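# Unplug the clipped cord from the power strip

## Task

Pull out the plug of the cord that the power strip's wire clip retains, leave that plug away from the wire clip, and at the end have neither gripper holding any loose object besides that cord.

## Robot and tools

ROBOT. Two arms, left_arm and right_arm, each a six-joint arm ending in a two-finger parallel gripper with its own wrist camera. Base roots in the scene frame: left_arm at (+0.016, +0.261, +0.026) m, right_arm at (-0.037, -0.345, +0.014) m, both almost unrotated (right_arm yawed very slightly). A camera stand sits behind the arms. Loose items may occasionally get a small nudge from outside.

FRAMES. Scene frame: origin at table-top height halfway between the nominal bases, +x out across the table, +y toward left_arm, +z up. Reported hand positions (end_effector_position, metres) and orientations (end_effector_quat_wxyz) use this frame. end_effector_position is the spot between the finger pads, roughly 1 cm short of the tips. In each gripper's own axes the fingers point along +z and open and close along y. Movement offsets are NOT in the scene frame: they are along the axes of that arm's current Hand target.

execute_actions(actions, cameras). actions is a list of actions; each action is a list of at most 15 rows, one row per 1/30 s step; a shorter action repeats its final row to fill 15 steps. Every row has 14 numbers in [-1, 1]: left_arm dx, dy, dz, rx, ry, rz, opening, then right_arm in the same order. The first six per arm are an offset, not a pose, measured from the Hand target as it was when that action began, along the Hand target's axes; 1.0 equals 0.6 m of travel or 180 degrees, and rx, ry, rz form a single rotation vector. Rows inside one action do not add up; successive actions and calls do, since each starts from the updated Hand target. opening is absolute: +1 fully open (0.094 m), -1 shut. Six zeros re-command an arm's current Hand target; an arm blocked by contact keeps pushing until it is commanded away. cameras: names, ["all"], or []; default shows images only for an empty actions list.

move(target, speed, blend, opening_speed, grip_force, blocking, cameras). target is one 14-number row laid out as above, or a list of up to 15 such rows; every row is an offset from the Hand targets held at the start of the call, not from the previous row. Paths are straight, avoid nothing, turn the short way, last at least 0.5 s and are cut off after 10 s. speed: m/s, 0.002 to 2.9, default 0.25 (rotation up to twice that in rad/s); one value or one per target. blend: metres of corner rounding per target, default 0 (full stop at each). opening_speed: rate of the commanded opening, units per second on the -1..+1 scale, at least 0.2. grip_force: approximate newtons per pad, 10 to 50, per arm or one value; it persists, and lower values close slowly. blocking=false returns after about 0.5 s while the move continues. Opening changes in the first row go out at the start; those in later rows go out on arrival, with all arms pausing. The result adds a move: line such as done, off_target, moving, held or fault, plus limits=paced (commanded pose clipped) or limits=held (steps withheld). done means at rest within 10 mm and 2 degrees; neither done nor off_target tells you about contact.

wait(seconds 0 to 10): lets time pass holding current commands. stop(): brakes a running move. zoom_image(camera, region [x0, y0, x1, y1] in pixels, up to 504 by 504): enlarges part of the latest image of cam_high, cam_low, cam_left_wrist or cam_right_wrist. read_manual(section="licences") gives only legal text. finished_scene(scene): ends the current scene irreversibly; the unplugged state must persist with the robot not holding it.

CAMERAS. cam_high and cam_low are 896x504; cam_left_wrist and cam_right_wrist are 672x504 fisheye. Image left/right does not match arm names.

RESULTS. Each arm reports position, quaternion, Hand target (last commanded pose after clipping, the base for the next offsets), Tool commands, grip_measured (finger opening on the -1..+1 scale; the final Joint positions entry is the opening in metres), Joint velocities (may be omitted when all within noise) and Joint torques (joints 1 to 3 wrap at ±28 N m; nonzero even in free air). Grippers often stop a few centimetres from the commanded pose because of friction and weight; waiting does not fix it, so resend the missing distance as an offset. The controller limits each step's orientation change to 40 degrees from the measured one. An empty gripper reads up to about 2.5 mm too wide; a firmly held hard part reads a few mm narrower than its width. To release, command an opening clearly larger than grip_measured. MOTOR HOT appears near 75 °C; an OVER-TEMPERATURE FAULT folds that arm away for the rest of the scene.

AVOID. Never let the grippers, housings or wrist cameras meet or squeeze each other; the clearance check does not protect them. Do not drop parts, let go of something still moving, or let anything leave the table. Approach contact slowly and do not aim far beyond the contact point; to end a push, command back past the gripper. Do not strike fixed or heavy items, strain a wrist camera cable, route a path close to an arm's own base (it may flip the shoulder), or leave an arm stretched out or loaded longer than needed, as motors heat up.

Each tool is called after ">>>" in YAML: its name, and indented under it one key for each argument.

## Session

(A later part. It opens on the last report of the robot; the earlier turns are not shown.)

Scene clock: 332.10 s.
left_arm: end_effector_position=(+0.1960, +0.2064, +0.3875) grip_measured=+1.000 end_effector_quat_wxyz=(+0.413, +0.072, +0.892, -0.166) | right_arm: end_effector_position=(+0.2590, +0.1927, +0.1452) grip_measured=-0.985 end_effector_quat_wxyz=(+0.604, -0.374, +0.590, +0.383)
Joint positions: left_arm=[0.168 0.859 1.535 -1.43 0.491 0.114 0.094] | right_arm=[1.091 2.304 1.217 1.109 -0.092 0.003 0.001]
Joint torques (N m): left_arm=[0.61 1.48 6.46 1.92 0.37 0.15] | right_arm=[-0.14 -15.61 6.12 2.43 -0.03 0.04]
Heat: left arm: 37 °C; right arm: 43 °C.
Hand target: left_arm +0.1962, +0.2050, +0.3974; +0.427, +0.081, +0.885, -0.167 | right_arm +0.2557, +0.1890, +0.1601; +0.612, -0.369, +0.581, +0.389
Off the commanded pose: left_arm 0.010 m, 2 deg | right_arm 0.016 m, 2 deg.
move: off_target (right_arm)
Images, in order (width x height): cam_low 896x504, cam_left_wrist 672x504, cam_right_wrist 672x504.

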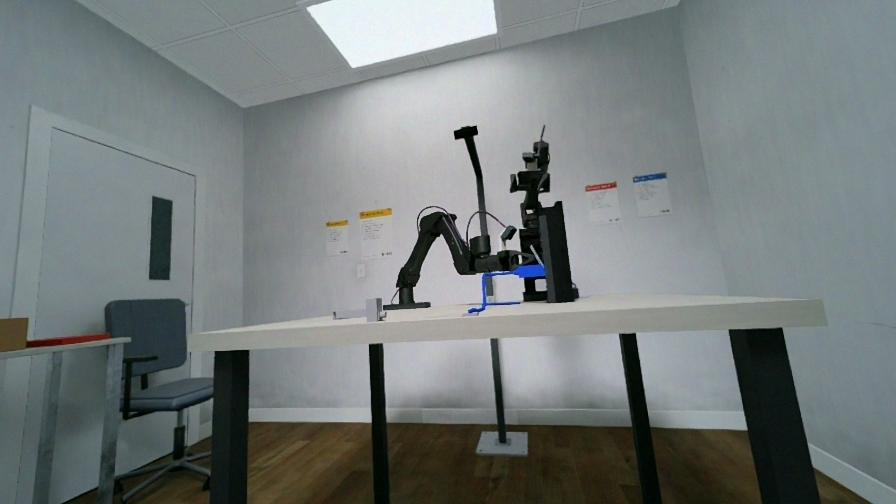

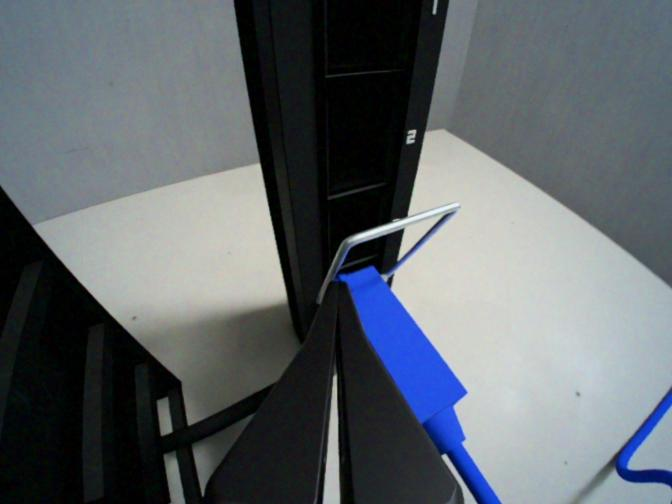

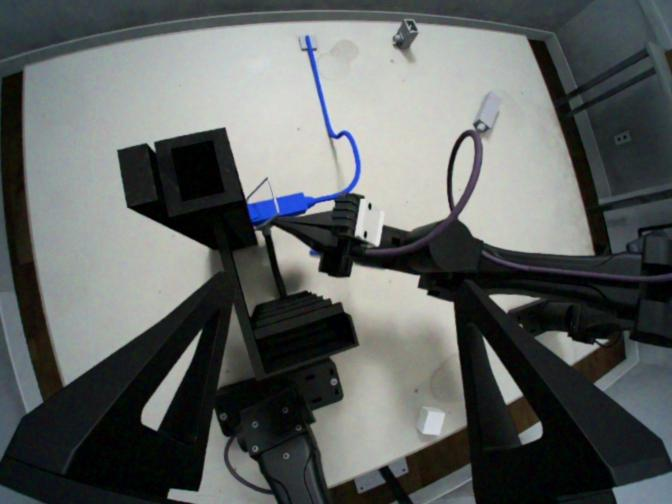

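>>> move:
  target: [0,0,0,0,0,0,1,0.0,0,-0.05,0,0,0,-1]
  cameras: ["cam_left_wrist","cam_low"]
  speed: 0.08

>>> zoom_image:
  camera: "cam_low"
  region: [470, 200, 590, 320]

>>> zoom_image:
  camera: "cam_left_wrist"
  region: [230, 180, 500, 450]

Scene clock: 338.40 s.
left_arm: end_effector_position=(+0.1960, +0.2064, +0.3875) grip_measured=+1.000 end_effector_quat_wxyz=(+0.413, +0.072, +0.892, -0.166) | right_arm: end_effector_position=(+0.2432, +0.1674, +0.1444) grip_measured=-0.985 end_effector_quat_wxyz=(+0.602, -0.376, +0.590, +0.384)
Joint positions: left_arm=[0.168 0.859 1.535 -1.43 0.491 0.114 0.094] | right_arm=[1.091 2.232 1.067 1.186 -0.097 0.003 0.001]
Joint torques (N m): left_arm=[0.58 1.48 6.45 1.91 0.36 0.16] | right_arm=[-0.81 -14.45 5.49 2.47 -0.03 0.01]
Heat: left arm: 37 °C; right arm: 41 °C.
Hand target: left_arm +0.1962, +0.2050, +0.3974; +0.427, +0.081, +0.885, -0.167 | right_arm +0.2430, +0.1619, +0.1587; +0.612, -0.369, +0.581, +0.389
Off the commanded pose: left_arm 0.010 m, 2 deg | right_arm 0.015 m, 2 deg.
move: off_target (right_arm)
Images, in order (width x height): cam_low 896x504, cam_left_wrist 672x504.

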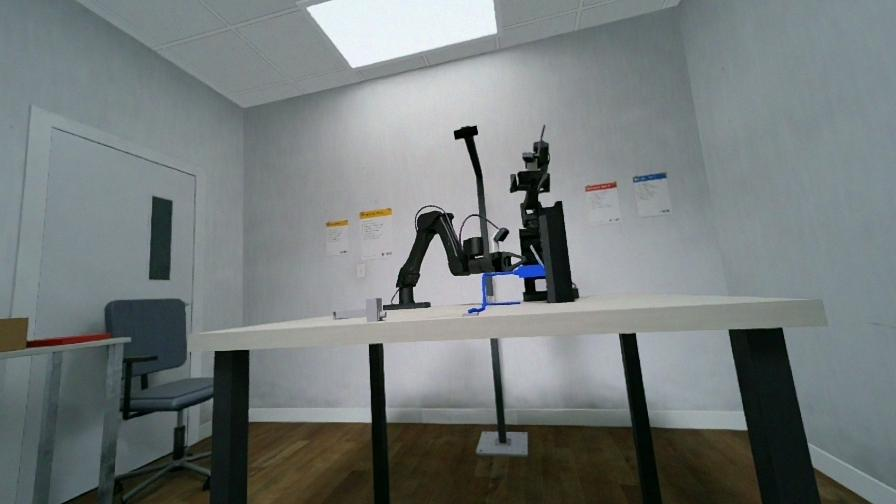

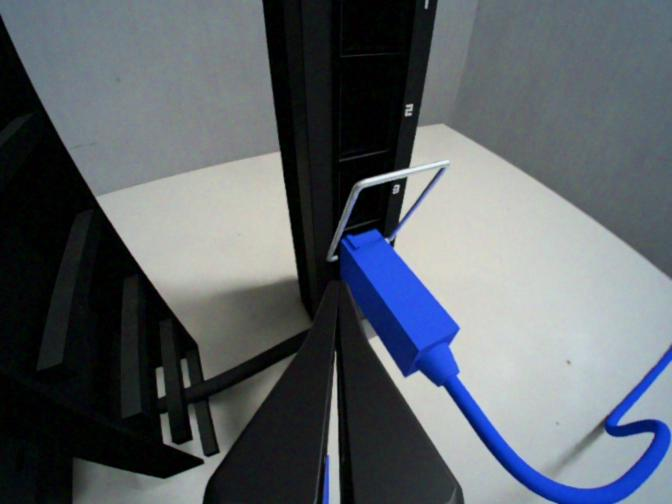

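Scaled by 4.200 from the camera's 896x504 image, which has a finer 1280x720 frame.

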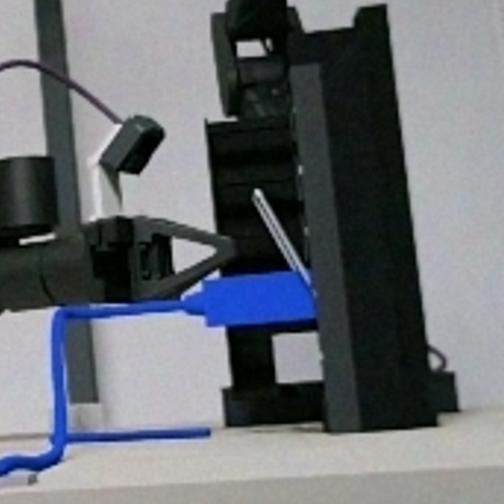

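Scaled by 1.867 from the camera's 672x504 image, which has a finer 960x720 frame.

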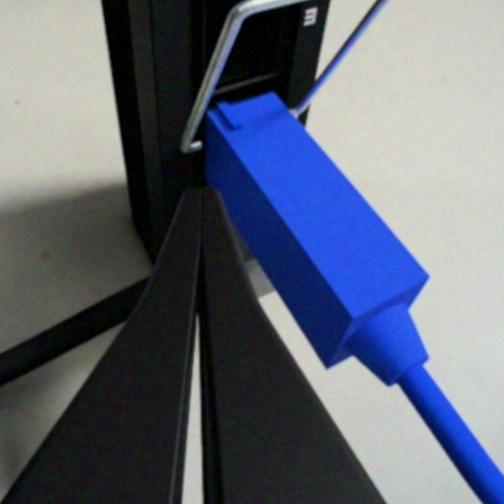

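>>> move:
  target:
    - [0,0,0,0,0,0,1,-0.0697,-0.0283,-0.0568,-0.067,0.131,-0.026,-1]
    - [0,0,0,0,0,0,1,-0.012,-0.0997,-0.039,-0.134,0.262,-0.0515,0.277]
  cameras: ["cam_left_wrist","cam_low","cam_right_wrist"]
  speed: 0.12

>>> zoom_image:
  camera: "cam_left_wrist"
  region: [200, 100, 480, 380]

>>> zoom_image:
  camera: "cam_right_wrist"
  region: [210, 150, 370, 290]

Scene clock: 371.97 s.
left_arm: end_effector_position=(+0.1960, +0.2064, +0.3875) grip_measured=+1.000 end_effector_quat_wxyz=(+0.413, +0.072, +0.892, -0.166) | right_arm: end_effector_position=(+0.2835, +0.1128, +0.1620) grip_measured=+0.275 end_effector_quat_wxyz=(-0.271, +0.651, -0.658, -0.265)
Joint positions: left_arm=[0.168 0.859 1.535 -1.43 0.491 0.114 0.094] | right_arm=[0.855 2.159 1.903 -0.691 -0.499 -0.594 0.06]
Joint torques (N m): left_arm=[0.59 1.5 6.42 1.91 0.36 0.15] | right_arm=[-0.76 -11.18 12.88 1.4 -0.52 -0.11]
Heat: left arm: 37 °C; right arm: 42 °C.
Hand target: left_arm +0.1962, +0.2050, +0.3974; +0.427, +0.081, +0.885, -0.167 | right_arm +0.2873, +0.1149, +0.1645; -0.271, +0.653, -0.653, -0.271
Off the commanded pose: left_arm 0.010 m, 2 deg | right_arm 0.005 m, 1 deg.
move: done
Images, in order (width x height): cam_low 896x504, cam_left_wrist 672x504, cam_right_wrist 672x504.

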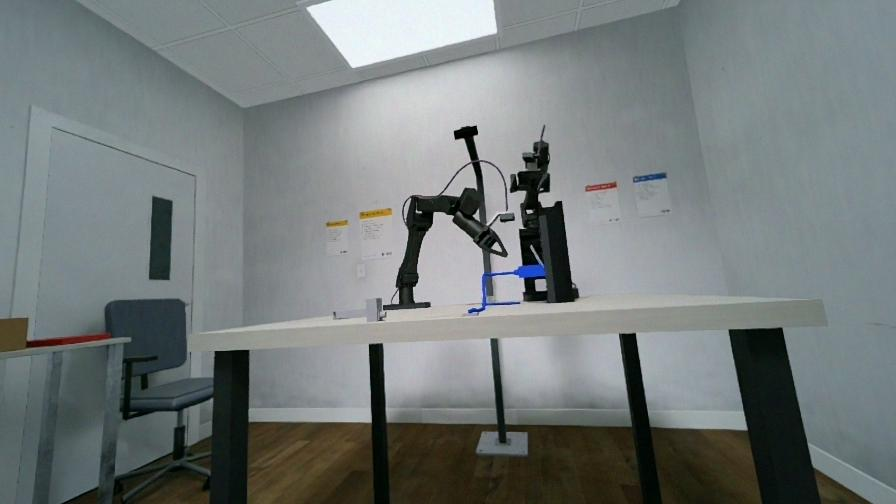

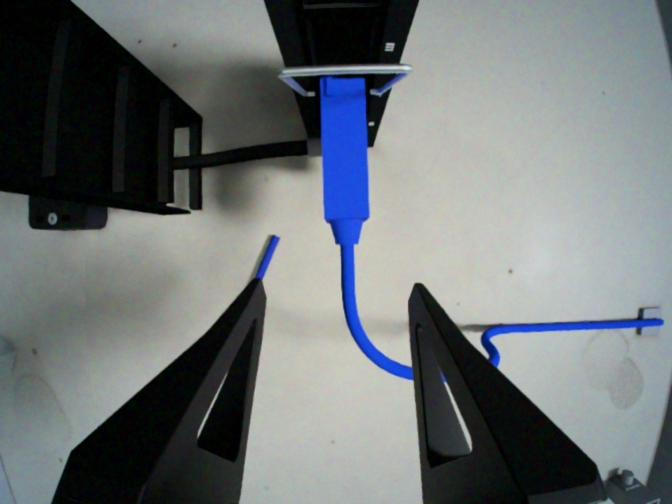

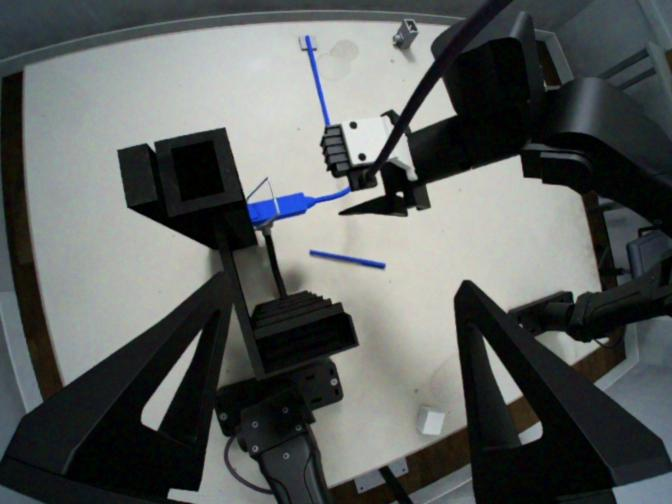

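Scaled by 1.800 from the camera's 672x504 image, which has a finer 960x720 frame.

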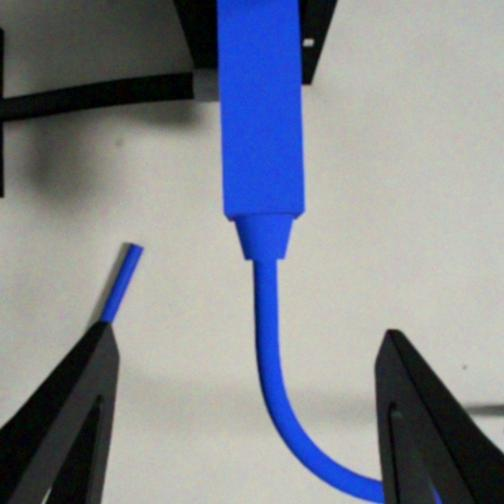

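Scaled by 3.150 from the camera's 672x504 image, which has a finer 960x720 frame.

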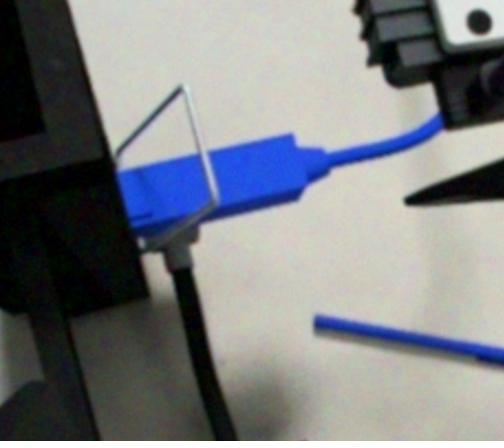

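>>> move:
  target:
    - [0,0,0,0,0,0,1,0.0035,-0.0075,0.06,0,-0.067,0,0.277]
    - [0,0,0,0,0,0,1,0.0035,-0.0075,0.1425,0,-0.067,0,0.277]
  cameras: ["cam_left_wrist","cam_low","cam_right_wrist"]
  speed: 0.1
  blend: 0.01

>>> zoom_image:
  camera: "cam_left_wrist"
  region: [200, 100, 480, 380]

>>> zoom_image:
  camera: "cam_low"
  region: [470, 200, 590, 320]

Scene clock: 401.77 s.
left_arm: end_effector_position=(+0.1960, +0.2064, +0.3875) grip_measured=+1.000 end_effector_quat_wxyz=(+0.413, +0.072, +0.892, -0.166) | right_arm: end_effector_position=(+0.2892, +0.1646, +0.0957) grip_measured=+0.275 end_effector_quat_wxyz=(-0.328, +0.622, -0.629, -0.332)
Joint positions: left_arm=[0.168 0.859 1.535 -1.43 0.491 0.114 0.094] | right_arm=[0.886 2.305 1.731 -0.173 -0.588 -0.463 0.06]
Joint torques (N m): left_arm=[0.58 1.51 6.46 1.92 0.36 0.15] | right_arm=[0.23 -12.46 12.68 1.95 -0.33 0.08]
Heat: left arm: 37 °C; right arm: 46 °C.
Hand target: left_arm +0.1962, +0.2050, +0.3974; +0.427, +0.081, +0.885, -0.167 | right_arm +0.2918, +0.1740, +0.1028; -0.338, +0.621, -0.621, -0.338
Off the commanded pose: left_arm 0.010 m, 2 deg | right_arm 0.012 m, 2 deg.
move: off_target (right_arm)
Images, in order (width x height): cam_low 896x504, cam_left_wrist 672x504, cam_right_wrist 672x504.

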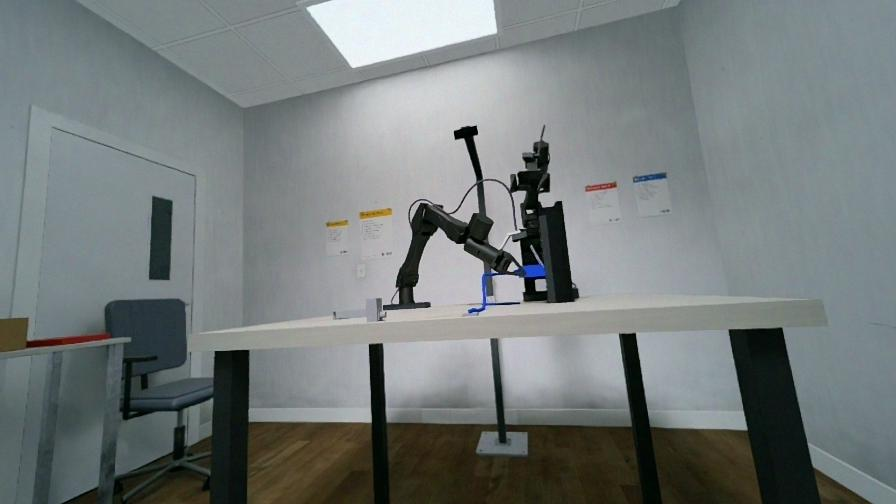

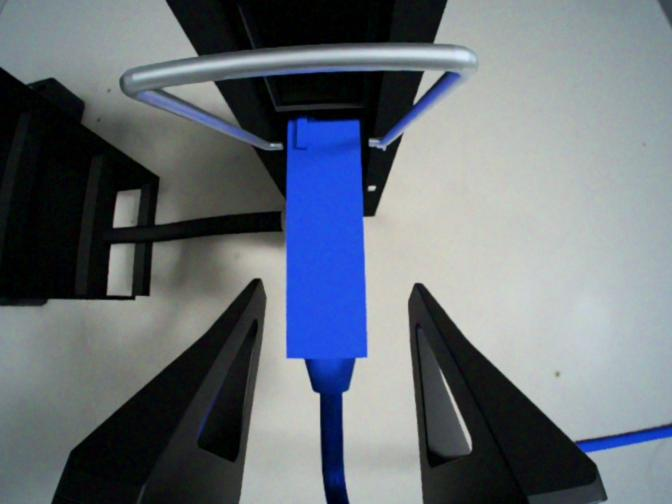

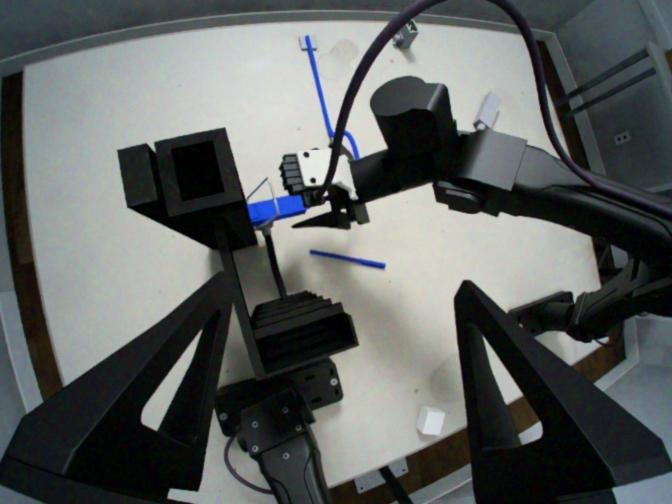

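Scaled by 1.800 from the camera's 672x504 image, which has a finer 960x720 frame.

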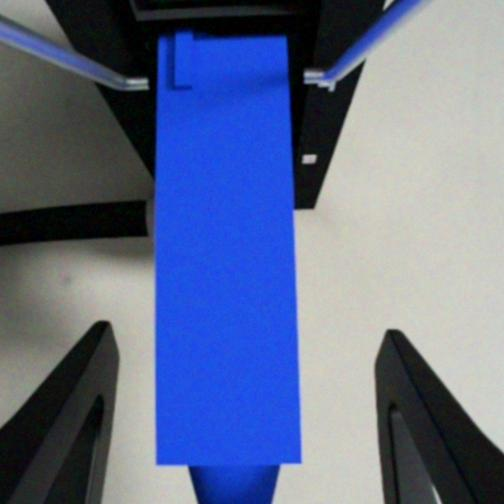

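Scaled by 4.200 from the camera's 896x504 image, which has a finer 1280x720 frame.

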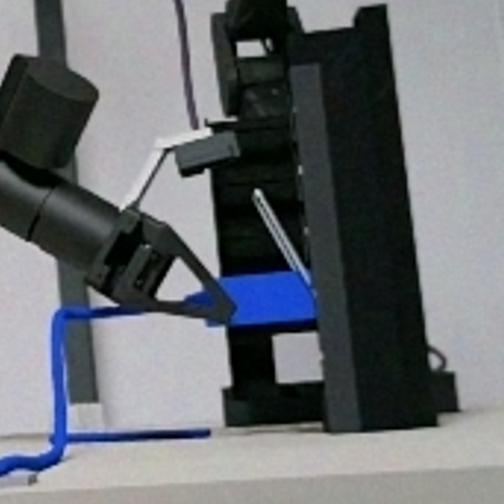

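>>> move:
  target: [0,0,0,0,0,0,1,0,0.0058,0,0,0,0,0.277]
  speed: 0.05

>>> move:
  target: [0,0,0,0,0,0,1,0,0,0,0,0,0,-0.7]
  opening_speed: 0.4
  cameras: ["cam_left_wrist","cam_low"]

Scene clock: 410.80 s.
left_arm: end_effector_position=(+0.1960, +0.2064, +0.3875) grip_measured=+1.000 end_effector_quat_wxyz=(+0.413, +0.072, +0.892, -0.166) | right_arm: end_effector_position=(+0.2903, +0.1653, +0.0968) grip_measured=+0.275 end_effector_quat_wxyz=(-0.331, +0.620, -0.629, -0.331)
Joint positions: left_arm=[0.168 0.859 1.535 -1.43 0.491 0.114 0.094] | right_arm=[0.886 2.305 1.731 -0.166 -0.586 -0.459 0.06]
Joint torques (N m): left_arm=[0.59 1.48 6.45 1.9 0.37 0.15] | right_arm=[0.83 -13.29 11.15 2 -0.33 0.11]
Heat: left arm: 37 °C; right arm: 47 °C.
Hand target: left_arm +0.1962, +0.2050, +0.3974; +0.427, +0.081, +0.885, -0.167 | right_arm +0.2883, +0.1740, +0.1028; -0.338, +0.621, -0.621, -0.338
Off the commanded pose: left_arm 0.010 m, 2 deg | right_arm 0.011 m, 1 deg.
move: off_target (right_arm)

Scene clock: 413.47 s.
left_arm: end_effector_position=(+0.1960, +0.2064, +0.3875) grip_measured=+1.000 end_effector_quat_wxyz=(+0.413, +0.072, +0.892, -0.166) | right_arm: end_effector_position=(+0.2863, +0.1675, +0.0970) grip_measured=-0.484 end_effector_quat_wxyz=(-0.331, +0.627, -0.623, -0.332)
Joint positions: left_arm=[0.168 0.859 1.535 -1.43 0.491 0.114 0.094] | right_arm=[0.892 2.305 1.731 -0.166 -0.59 -0.471 0.024]
Joint torques (N m): left_arm=[0.61 1.5 6.45 1.91 0.36 0.15] | right_arm=[0.23 -13.31 11.29 2 -0.32 0.21]
Heat: left arm: 37 °C; right arm: 47 °C.
Hand target: left_arm +0.1962, +0.2050, +0.3974; +0.427, +0.081, +0.885, -0.167 | right_arm +0.2882, +0.1740, +0.1028; -0.338, +0.621, -0.621, -0.338
Off the commanded pose: left_arm 0.010 m, 2 deg | right_arm 0.009 m, 1 deg.
move: done
Images, in order (width x height): cam_low 896x504, cam_left_wrist 672x504.

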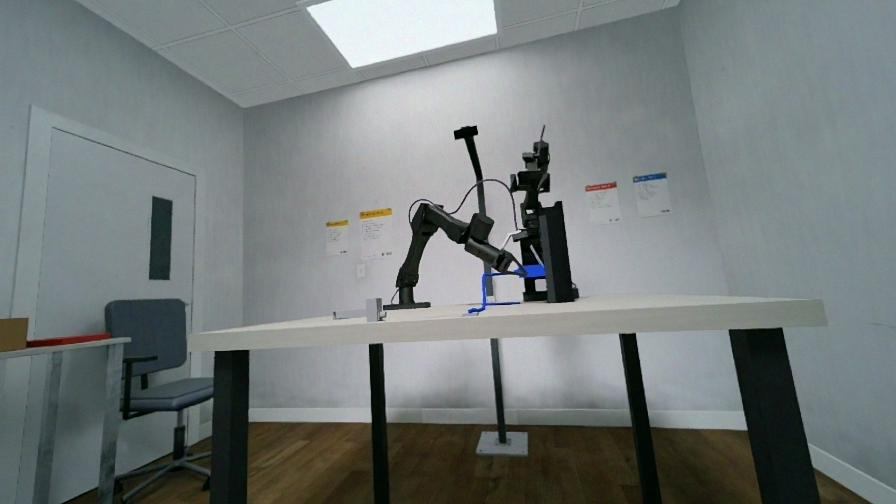

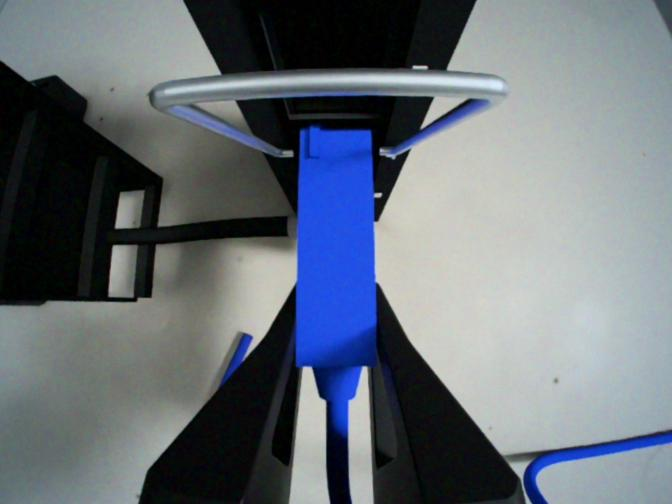

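>>> move:
  target: [0,0,0,0,0,0,1,0.0543,0,-0.084,0,0,0,-0.7]
  speed: 0.05
  cameras: ["cam_left_wrist","cam_low"]

Scene clock: 422.17 s.
left_arm: end_effector_position=(+0.1960, +0.2064, +0.3875) grip_measured=+1.000 end_effector_quat_wxyz=(+0.413, +0.072, +0.892, -0.166) | right_arm: end_effector_position=(+0.2952, +0.1139, +0.0862) grip_measured=-0.489 end_effector_quat_wxyz=(-0.329, +0.615, -0.637, -0.328)
Joint positions: left_arm=[0.168 0.859 1.535 -1.43 0.491 0.114 0.094] | right_arm=[0.806 2.198 1.516 -0.098 -0.631 -0.512 0.024]
Joint torques (N m): left_arm=[0.58 1.48 6.45 1.91 0.36 0.16] | right_arm=[0.05 -16.38 7.53 1.79 -0.63 -0.11]
Heat: left arm: 37 °C; right arm: 47 °C.
Hand target: left_arm +0.1962, +0.2050, +0.3974; +0.427, +0.081, +0.885, -0.167 | right_arm +0.2881, +0.1141, +0.1028; -0.338, +0.621, -0.621, -0.338
Off the commanded pose: left_arm 0.010 m, 2 deg | right_arm 0.018 m, 2 deg.
move: off_target (right_arm)
Images, in order (width x height): cam_low 896x504, cam_left_wrist 672x504.

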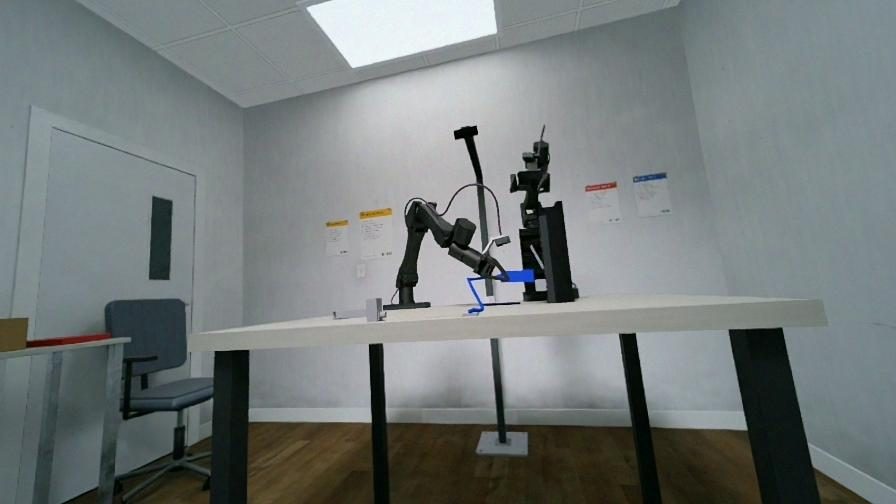

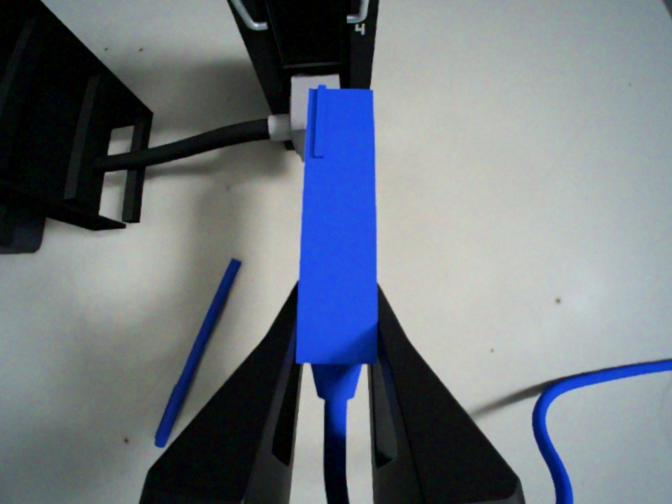

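>>> move:
  target:
    - [0,0,0,0,0,0,1,0.0633,0,-0.098,0,0,0,-0.7]
    - [0,0,0,0,0,0,1,0.1333,0,-0.053,0,0,0,-0.7]
  speed: 0.1
  blend: 0.02
  cameras: ["cam_left_wrist","cam_low"]

>>> zoom_image:
  camera: "cam_low"
  region: [440, 220, 590, 330]

Scene clock: 438.13 s.
left_arm: end_effector_position=(+0.1960, +0.2064, +0.3875) grip_measured=+1.000 end_effector_quat_wxyz=(+0.413, +0.072, +0.892, -0.166) | right_arm: end_effector_position=(+0.2901, +0.0444, +0.0543) grip_measured=-0.489 end_effector_quat_wxyz=(-0.334, +0.620, -0.630, -0.327)
Joint positions: left_arm=[0.168 0.859 1.535 -1.43 0.491 0.114 0.094] | right_arm=[0.688 2.107 1.227 0.038 -0.715 -0.636 0.024]
Joint torques (N m): left_arm=[0.62 1.5 6.45 1.91 0.37 0.14] | right_arm=[-0.94 -10.84 6.93 1.99 -0.71 -0.06]
Heat: left arm: 37 °C; right arm: 45 °C.
Hand target: left_arm +0.1962, +0.2050, +0.3974; +0.427, +0.081, +0.885, -0.167 | right_arm +0.2884, +0.0439, +0.0530; -0.338, +0.621, -0.621, -0.338
Off the commanded pose: left_arm 0.010 m, 2 deg | right_arm 0.002 m, 2 deg.
move: done
Images, in order (width x height): cam_low 896x504, cam_left_wrist 672x504.

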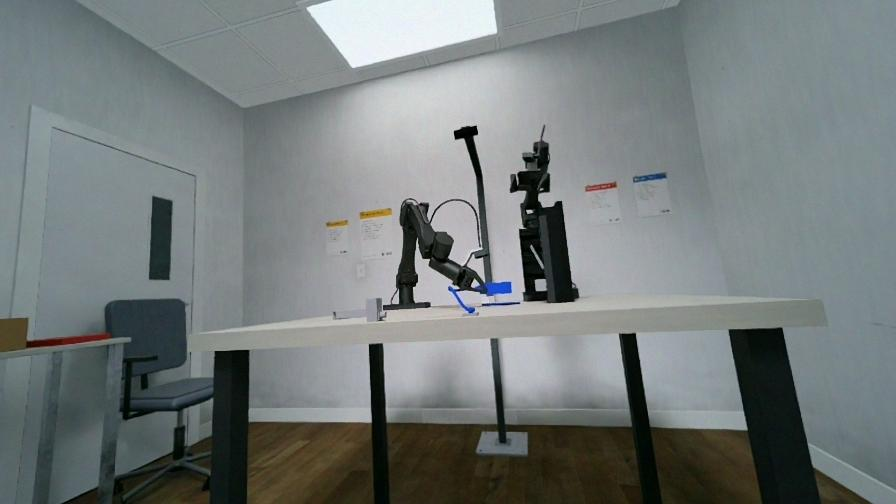

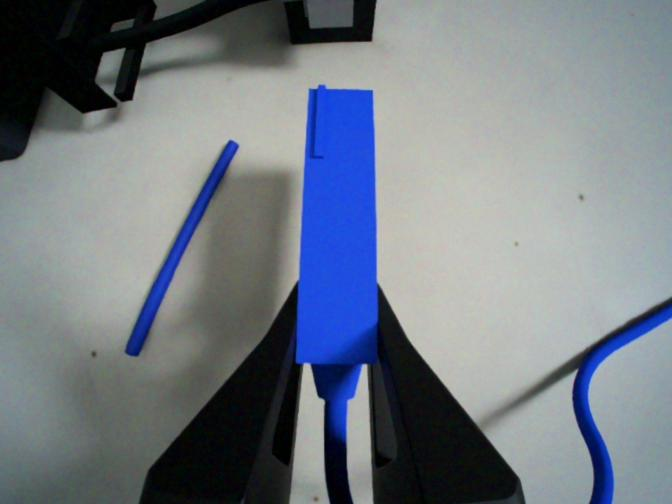

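Scaled by 3.360 from the camera's 896x504 image, which has a finer 1280x720 frame.

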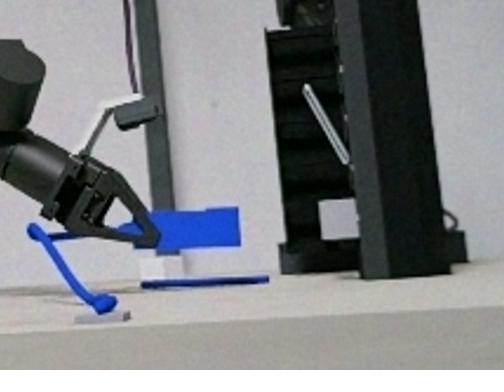

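>>> move:
  target: [0,0,0,0,0,0,1,0.028,0,0.018,0,0,0,-0.7]
  speed: 0.05
  cameras: ["cam_left_wrist","cam_low"]

>>> zoom_image:
  camera: "cam_low"
  region: [440, 220, 590, 330]

Scene clock: 443.77 s.
left_arm: end_effector_position=(+0.1960, +0.2064, +0.3875) grip_measured=+1.000 end_effector_quat_wxyz=(+0.413, +0.072, +0.892, -0.166) | right_arm: end_effector_position=(+0.2903, +0.0448, +0.0357) grip_measured=-0.489 end_effector_quat_wxyz=(-0.335, +0.620, -0.630, -0.327)
Joint positions: left_arm=[0.168 0.859 1.535 -1.43 0.491 0.114 0.094] | right_arm=[0.688 2.153 1.209 0.104 -0.716 -0.636 0.024]
Joint torques (N m): left_arm=[0.59 1.5 6.43 1.91 0.36 0.15] | right_arm=[-0.94 -10.56 6.64 1.97 -0.71 -0.06]
Heat: left arm: 37 °C; right arm: 44 °C.
Hand target: left_arm +0.1962, +0.2050, +0.3974; +0.427, +0.081, +0.885, -0.167 | right_arm +0.2883, +0.0438, +0.0329; -0.338, +0.621, -0.621, -0.338
Off the commanded pose: left_arm 0.010 m, 2 deg | right_arm 0.003 m, 2 deg.
move: done
Images, in order (width x height): cam_low 896x504, cam_left_wrist 672x504.

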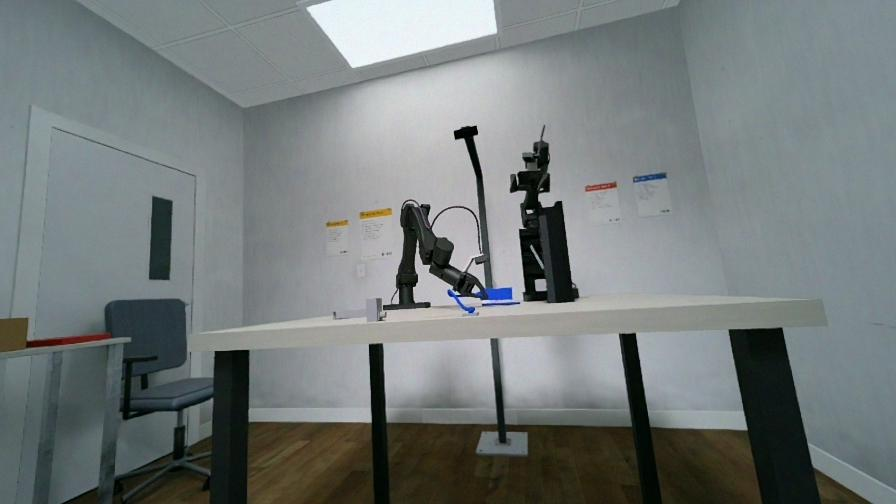

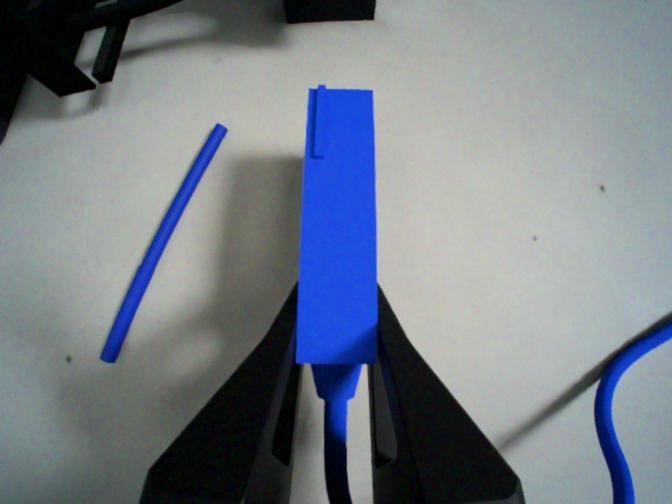

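Scaled by 3.360 from the camera's 896x504 image, which has a finer 1280x720 frame.

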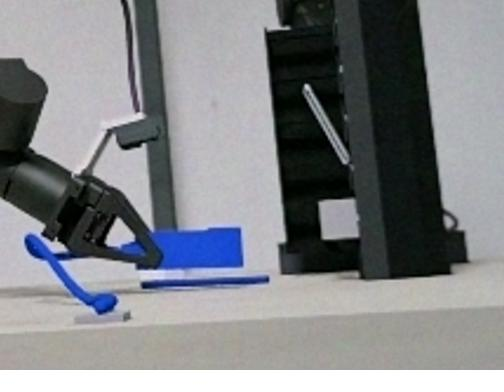

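>>> move:
  target: [0,0,0,0,0,0,1,0.0112,0,0.0072,0,0,0,-0.7]
  speed: 0.04

>>> move:
  target: [0,0,0,0,0,0,1,0.0084,0,0.0054,0,0,0,-0.7]
  speed: 0.04
  cameras: ["cam_left_wrist","cam_low"]

>>> zoom_image:
  camera: "cam_low"
  region: [440, 250, 560, 330]

Scene clock: 450.07 s.
left_arm: end_effector_position=(+0.1960, +0.2064, +0.3875) grip_measured=+1.000 end_effector_quat_wxyz=(+0.413, +0.072, +0.892, -0.166) | right_arm: end_effector_position=(+0.2920, +0.0460, +0.0306) grip_measured=-0.489 end_effector_quat_wxyz=(-0.338, +0.620, -0.628, -0.327)
Joint positions: left_arm=[0.168 0.859 1.535 -1.43 0.491 0.114 0.094] | right_arm=[0.688 2.171 1.209 0.129 -0.716 -0.636 0.024]
Joint torques (N m): left_arm=[0.57 1.48 6.45 1.91 0.36 0.15] | right_arm=[-0.94 -10.43 6.13 2.04 -0.73 -0.06]
Heat: left arm: 37 °C; right arm: 43 °C.
Hand target: left_arm +0.1962, +0.2050, +0.3974; +0.427, +0.081, +0.885, -0.167 | right_arm +0.2883, +0.0438, +0.0249; -0.338, +0.621, -0.621, -0.338
Off the commanded pose: left_arm 0.010 m, 2 deg | right_arm 0.007 m, 1 deg.
move: done

Scene clock: 451.03 s.
left_arm: end_effector_position=(+0.1960, +0.2064, +0.3875) grip_measured=+1.000 end_effector_quat_wxyz=(+0.413, +0.072, +0.892, -0.166) | right_arm: end_effector_position=(+0.2909, +0.0453, +0.0231) grip_measured=-0.489 end_effector_quat_wxyz=(-0.336, +0.620, -0.629, -0.327)
Joint positions: left_arm=[0.168 0.859 1.535 -1.43 0.491 0.114 0.094] | right_arm=[0.688 2.187 1.2 0.149 -0.716 -0.636 0.024]
Joint torques (N m): left_arm=[0.59 1.51 6.46 1.92 0.36 0.15] | right_arm=[-0.98 -10.47 6.49 2 -0.71 -0.09]
Heat: left arm: 37 °C; right arm: 43 °C.
Hand target: left_arm +0.1962, +0.2050, +0.3974; +0.427, +0.081, +0.885, -0.167 | right_arm +0.2883, +0.0438, +0.0190; -0.338, +0.621, -0.621, -0.338
Off the commanded pose: left_arm 0.010 m, 2 deg | right_arm 0.005 m, 2 deg.
move: done
Images, in order (width x height): cam_low 896x504, cam_left_wrist 672x504.

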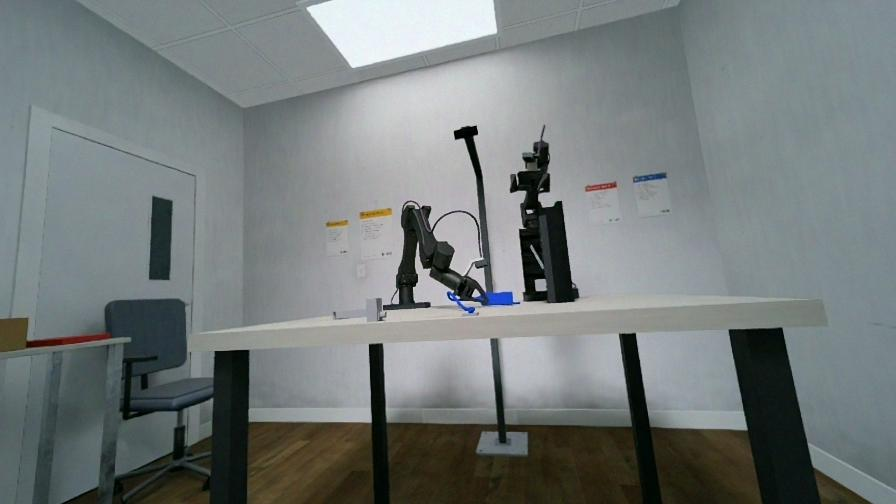

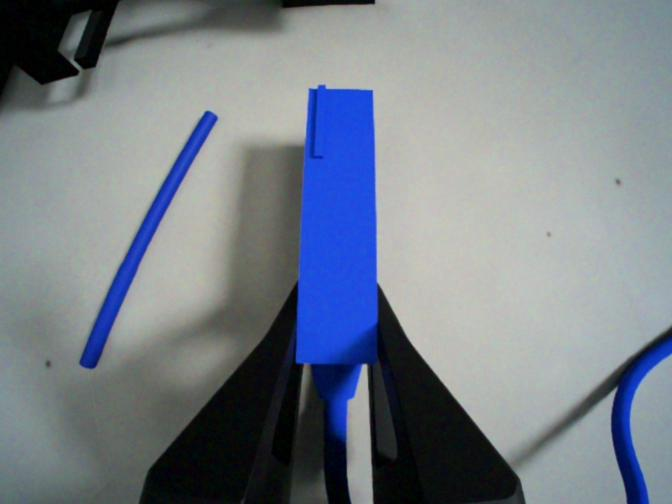

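Scaled by 4.200 from the camera's 896x504 image, which has a finer 1280x720 frame.

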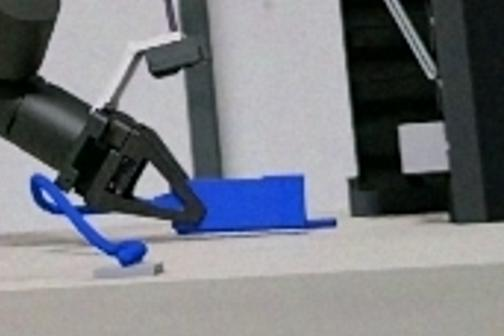

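>>> move:
  target: [0,0,0,0,0,0,1,0.007,0,0.0045,0,0,0,-0.7]
  speed: 0.03

>>> move:
  target: [0,0,0,0,0,0,1,0.007,0,0.0045,0,0,0,-0.7]
  speed: 0.03
  cameras: ["cam_left_wrist","cam_low"]

>>> zoom_image:
  camera: "cam_low"
  region: [440, 250, 560, 330]

Scene clock: 457.37 s.
left_arm: end_effector_position=(+0.1960, +0.2064, +0.3875) grip_measured=+1.000 end_effector_quat_wxyz=(+0.413, +0.072, +0.892, -0.166) | right_arm: end_effector_position=(+0.2917, +0.0459, +0.0192) grip_measured=-0.489 end_effector_quat_wxyz=(-0.337, +0.620, -0.628, -0.327)
Joint positions: left_arm=[0.168 0.859 1.535 -1.43 0.491 0.114 0.094] | right_arm=[0.688 2.199 1.2 0.165 -0.716 -0.636 0.024]
Joint torques (N m): left_arm=[0.61 1.5 6.45 1.9 0.36 0.15] | right_arm=[-0.87 -10.4 6.04 2.03 -0.71 -0.06]
Heat: left arm: 37 °C; right arm: 43 °C.
Hand target: left_arm +0.1962, +0.2050, +0.3974; +0.427, +0.081, +0.885, -0.167 | right_arm +0.2883, +0.0438, +0.0139; -0.338, +0.621, -0.621, -0.338
Off the commanded pose: left_arm 0.010 m, 2 deg | right_arm 0.007 m, 2 deg.
move: done

Scene clock: 458.17 s.
left_arm: end_effector_position=(+0.1960, +0.2064, +0.3875) grip_measured=+1.000 end_effector_quat_wxyz=(+0.413, +0.072, +0.892, -0.166) | right_arm: end_effector_position=(+0.2924, +0.0468, +0.0161) grip_measured=-0.489 end_effector_quat_wxyz=(-0.340, +0.621, -0.626, -0.328)
Joint positions: left_arm=[0.168 0.859 1.535 -1.43 0.491 0.114 0.094] | right_arm=[0.688 2.212 1.2 0.183 -0.719 -0.636 0.024]
Joint torques (N m): left_arm=[0.59 1.5 6.45 1.91 0.36 0.15] | right_arm=[-0.81 -10.43 5.78 2.01 -0.7 -0.05]
Heat: left arm: 37 °C; right arm: 43 °C.
Hand target: left_arm +0.1962, +0.2050, +0.3974; +0.427, +0.081, +0.885, -0.167 | right_arm +0.2883, +0.0438, +0.0089; -0.338, +0.621, -0.621, -0.338
Off the commanded pose: left_arm 0.010 m, 2 deg | right_arm 0.009 m, 1 deg.
move: done
Images, in order (width x height): cam_low 896x504, cam_left_wrist 672x504.

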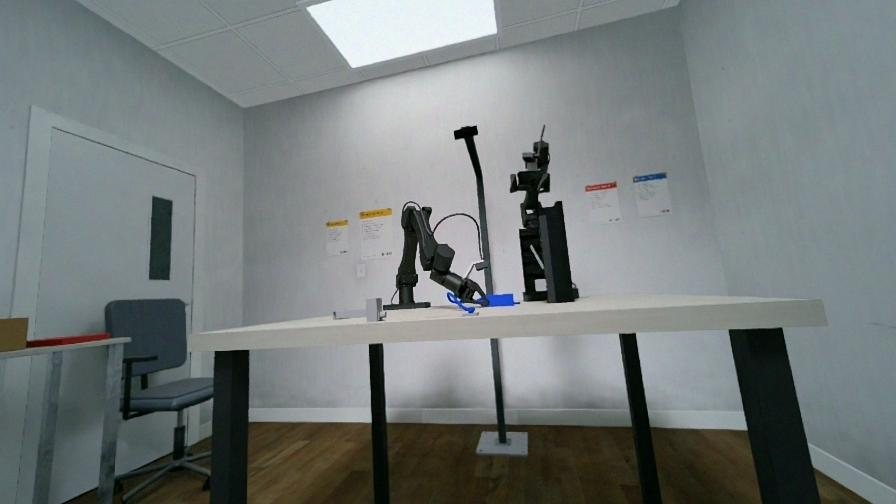

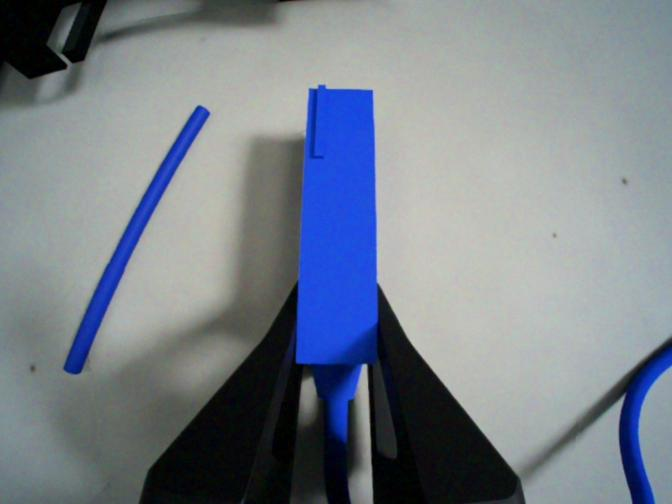

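Scaled by 4.200 from the camera's 896x504 image, which has a finer 1280x720 frame.

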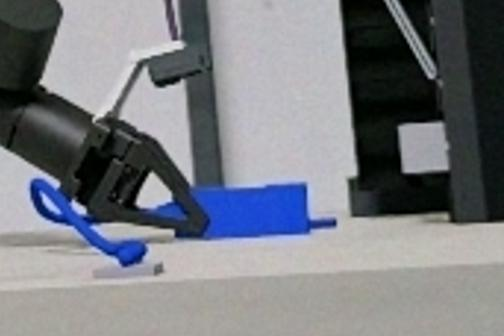

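>>> move:
  target: [0,0,0,0,0,0,1,0.0056,0,0.0036,0,0,0,-0.7]
  speed: 0.03

>>> move:
  target: [0,0,0,0,0,0,1,0.0056,0,0.0036,0,0,0,-0.7]
  speed: 0.03
  cameras: ["cam_left_wrist","cam_low"]

>>> zoom_image:
  camera: "cam_low"
  region: [440, 250, 560, 330]

Scene clock: 466.50 s.
left_arm: end_effector_position=(+0.1960, +0.2064, +0.3875) grip_measured=+1.000 end_effector_quat_wxyz=(+0.413, +0.072, +0.892, -0.166) | right_arm: end_effector_position=(+0.2931, +0.0483, +0.0151) grip_measured=-0.489 end_effector_quat_wxyz=(-0.344, +0.621, -0.623, -0.329)
Joint positions: left_arm=[0.168 0.859 1.535 -1.43 0.491 0.114 0.094] | right_arm=[0.688 2.22 1.2 0.202 -0.724 -0.636 0.024]
Joint torques (N m): left_arm=[0.61 1.47 6.43 1.92 0.36 0.15] | right_arm=[-0.94 -10.3 5.64 1.97 -0.59 -0.03]
Heat: left arm: 37 °C; right arm: 43 °C.
Hand target: left_arm +0.1962, +0.2050, +0.3974; +0.427, +0.081, +0.885, -0.167 | right_arm +0.2883, +0.0437, +0.0050; -0.338, +0.621, -0.621, -0.338
Off the commanded pose: left_arm 0.010 m, 2 deg | right_arm 0.012 m, 1 deg.
move: off_target (right_arm)

Scene clock: 467.33 s.
left_arm: end_effector_position=(+0.1960, +0.2064, +0.3875) grip_measured=+1.000 end_effector_quat_wxyz=(+0.413, +0.072, +0.892, -0.166) | right_arm: end_effector_position=(+0.2934, +0.0494, +0.0138) grip_measured=-0.489 end_effector_quat_wxyz=(-0.349, +0.622, -0.618, -0.331)
Joint positions: left_arm=[0.168 0.859 1.535 -1.43 0.491 0.114 0.094] | right_arm=[0.688 2.228 1.196 0.226 -0.73 -0.636 0.024]
Joint torques (N m): left_arm=[0.59 1.47 6.46 1.91 0.37 0.16] | right_arm=[-1.06 -10.13 5.85 1.81 -0.56 -0.05]
Heat: left arm: 37 °C; right arm: 43 °C.
Hand target: left_arm +0.1962, +0.2050, +0.3974; +0.427, +0.081, +0.885, -0.167 | right_arm +0.2883, +0.0437, +0.0009; -0.338, +0.621, -0.621, -0.338
Off the commanded pose: left_arm 0.010 m, 2 deg | right_arm 0.015 m, 1 deg.
move: off_target (right_arm)
Images, in order (width x height): cam_low 896x504, cam_left_wrist 672x504.

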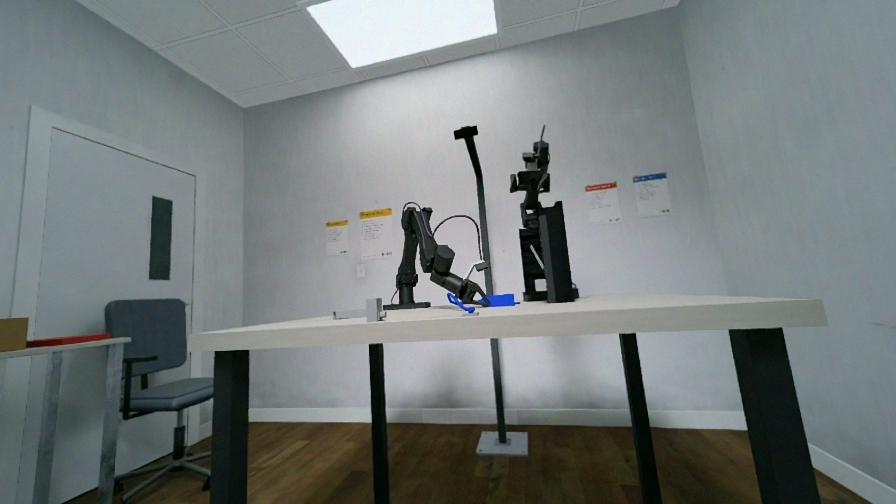

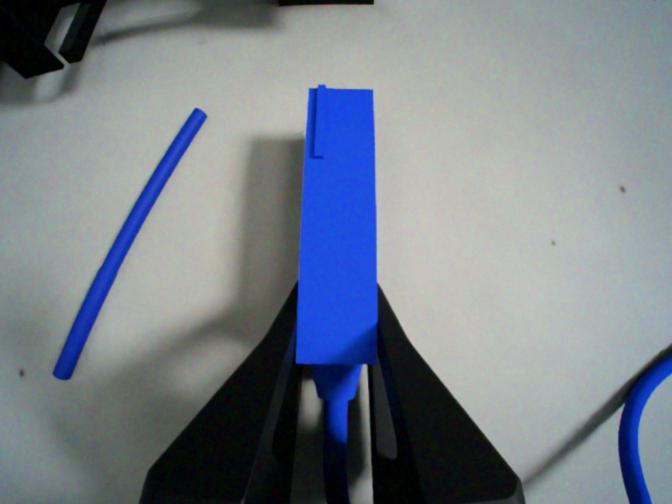

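Scaled by 4.200 from the camera's 896x504 image, which has a finer 1280x720 frame.

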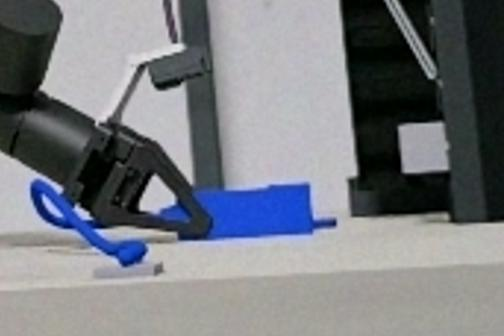

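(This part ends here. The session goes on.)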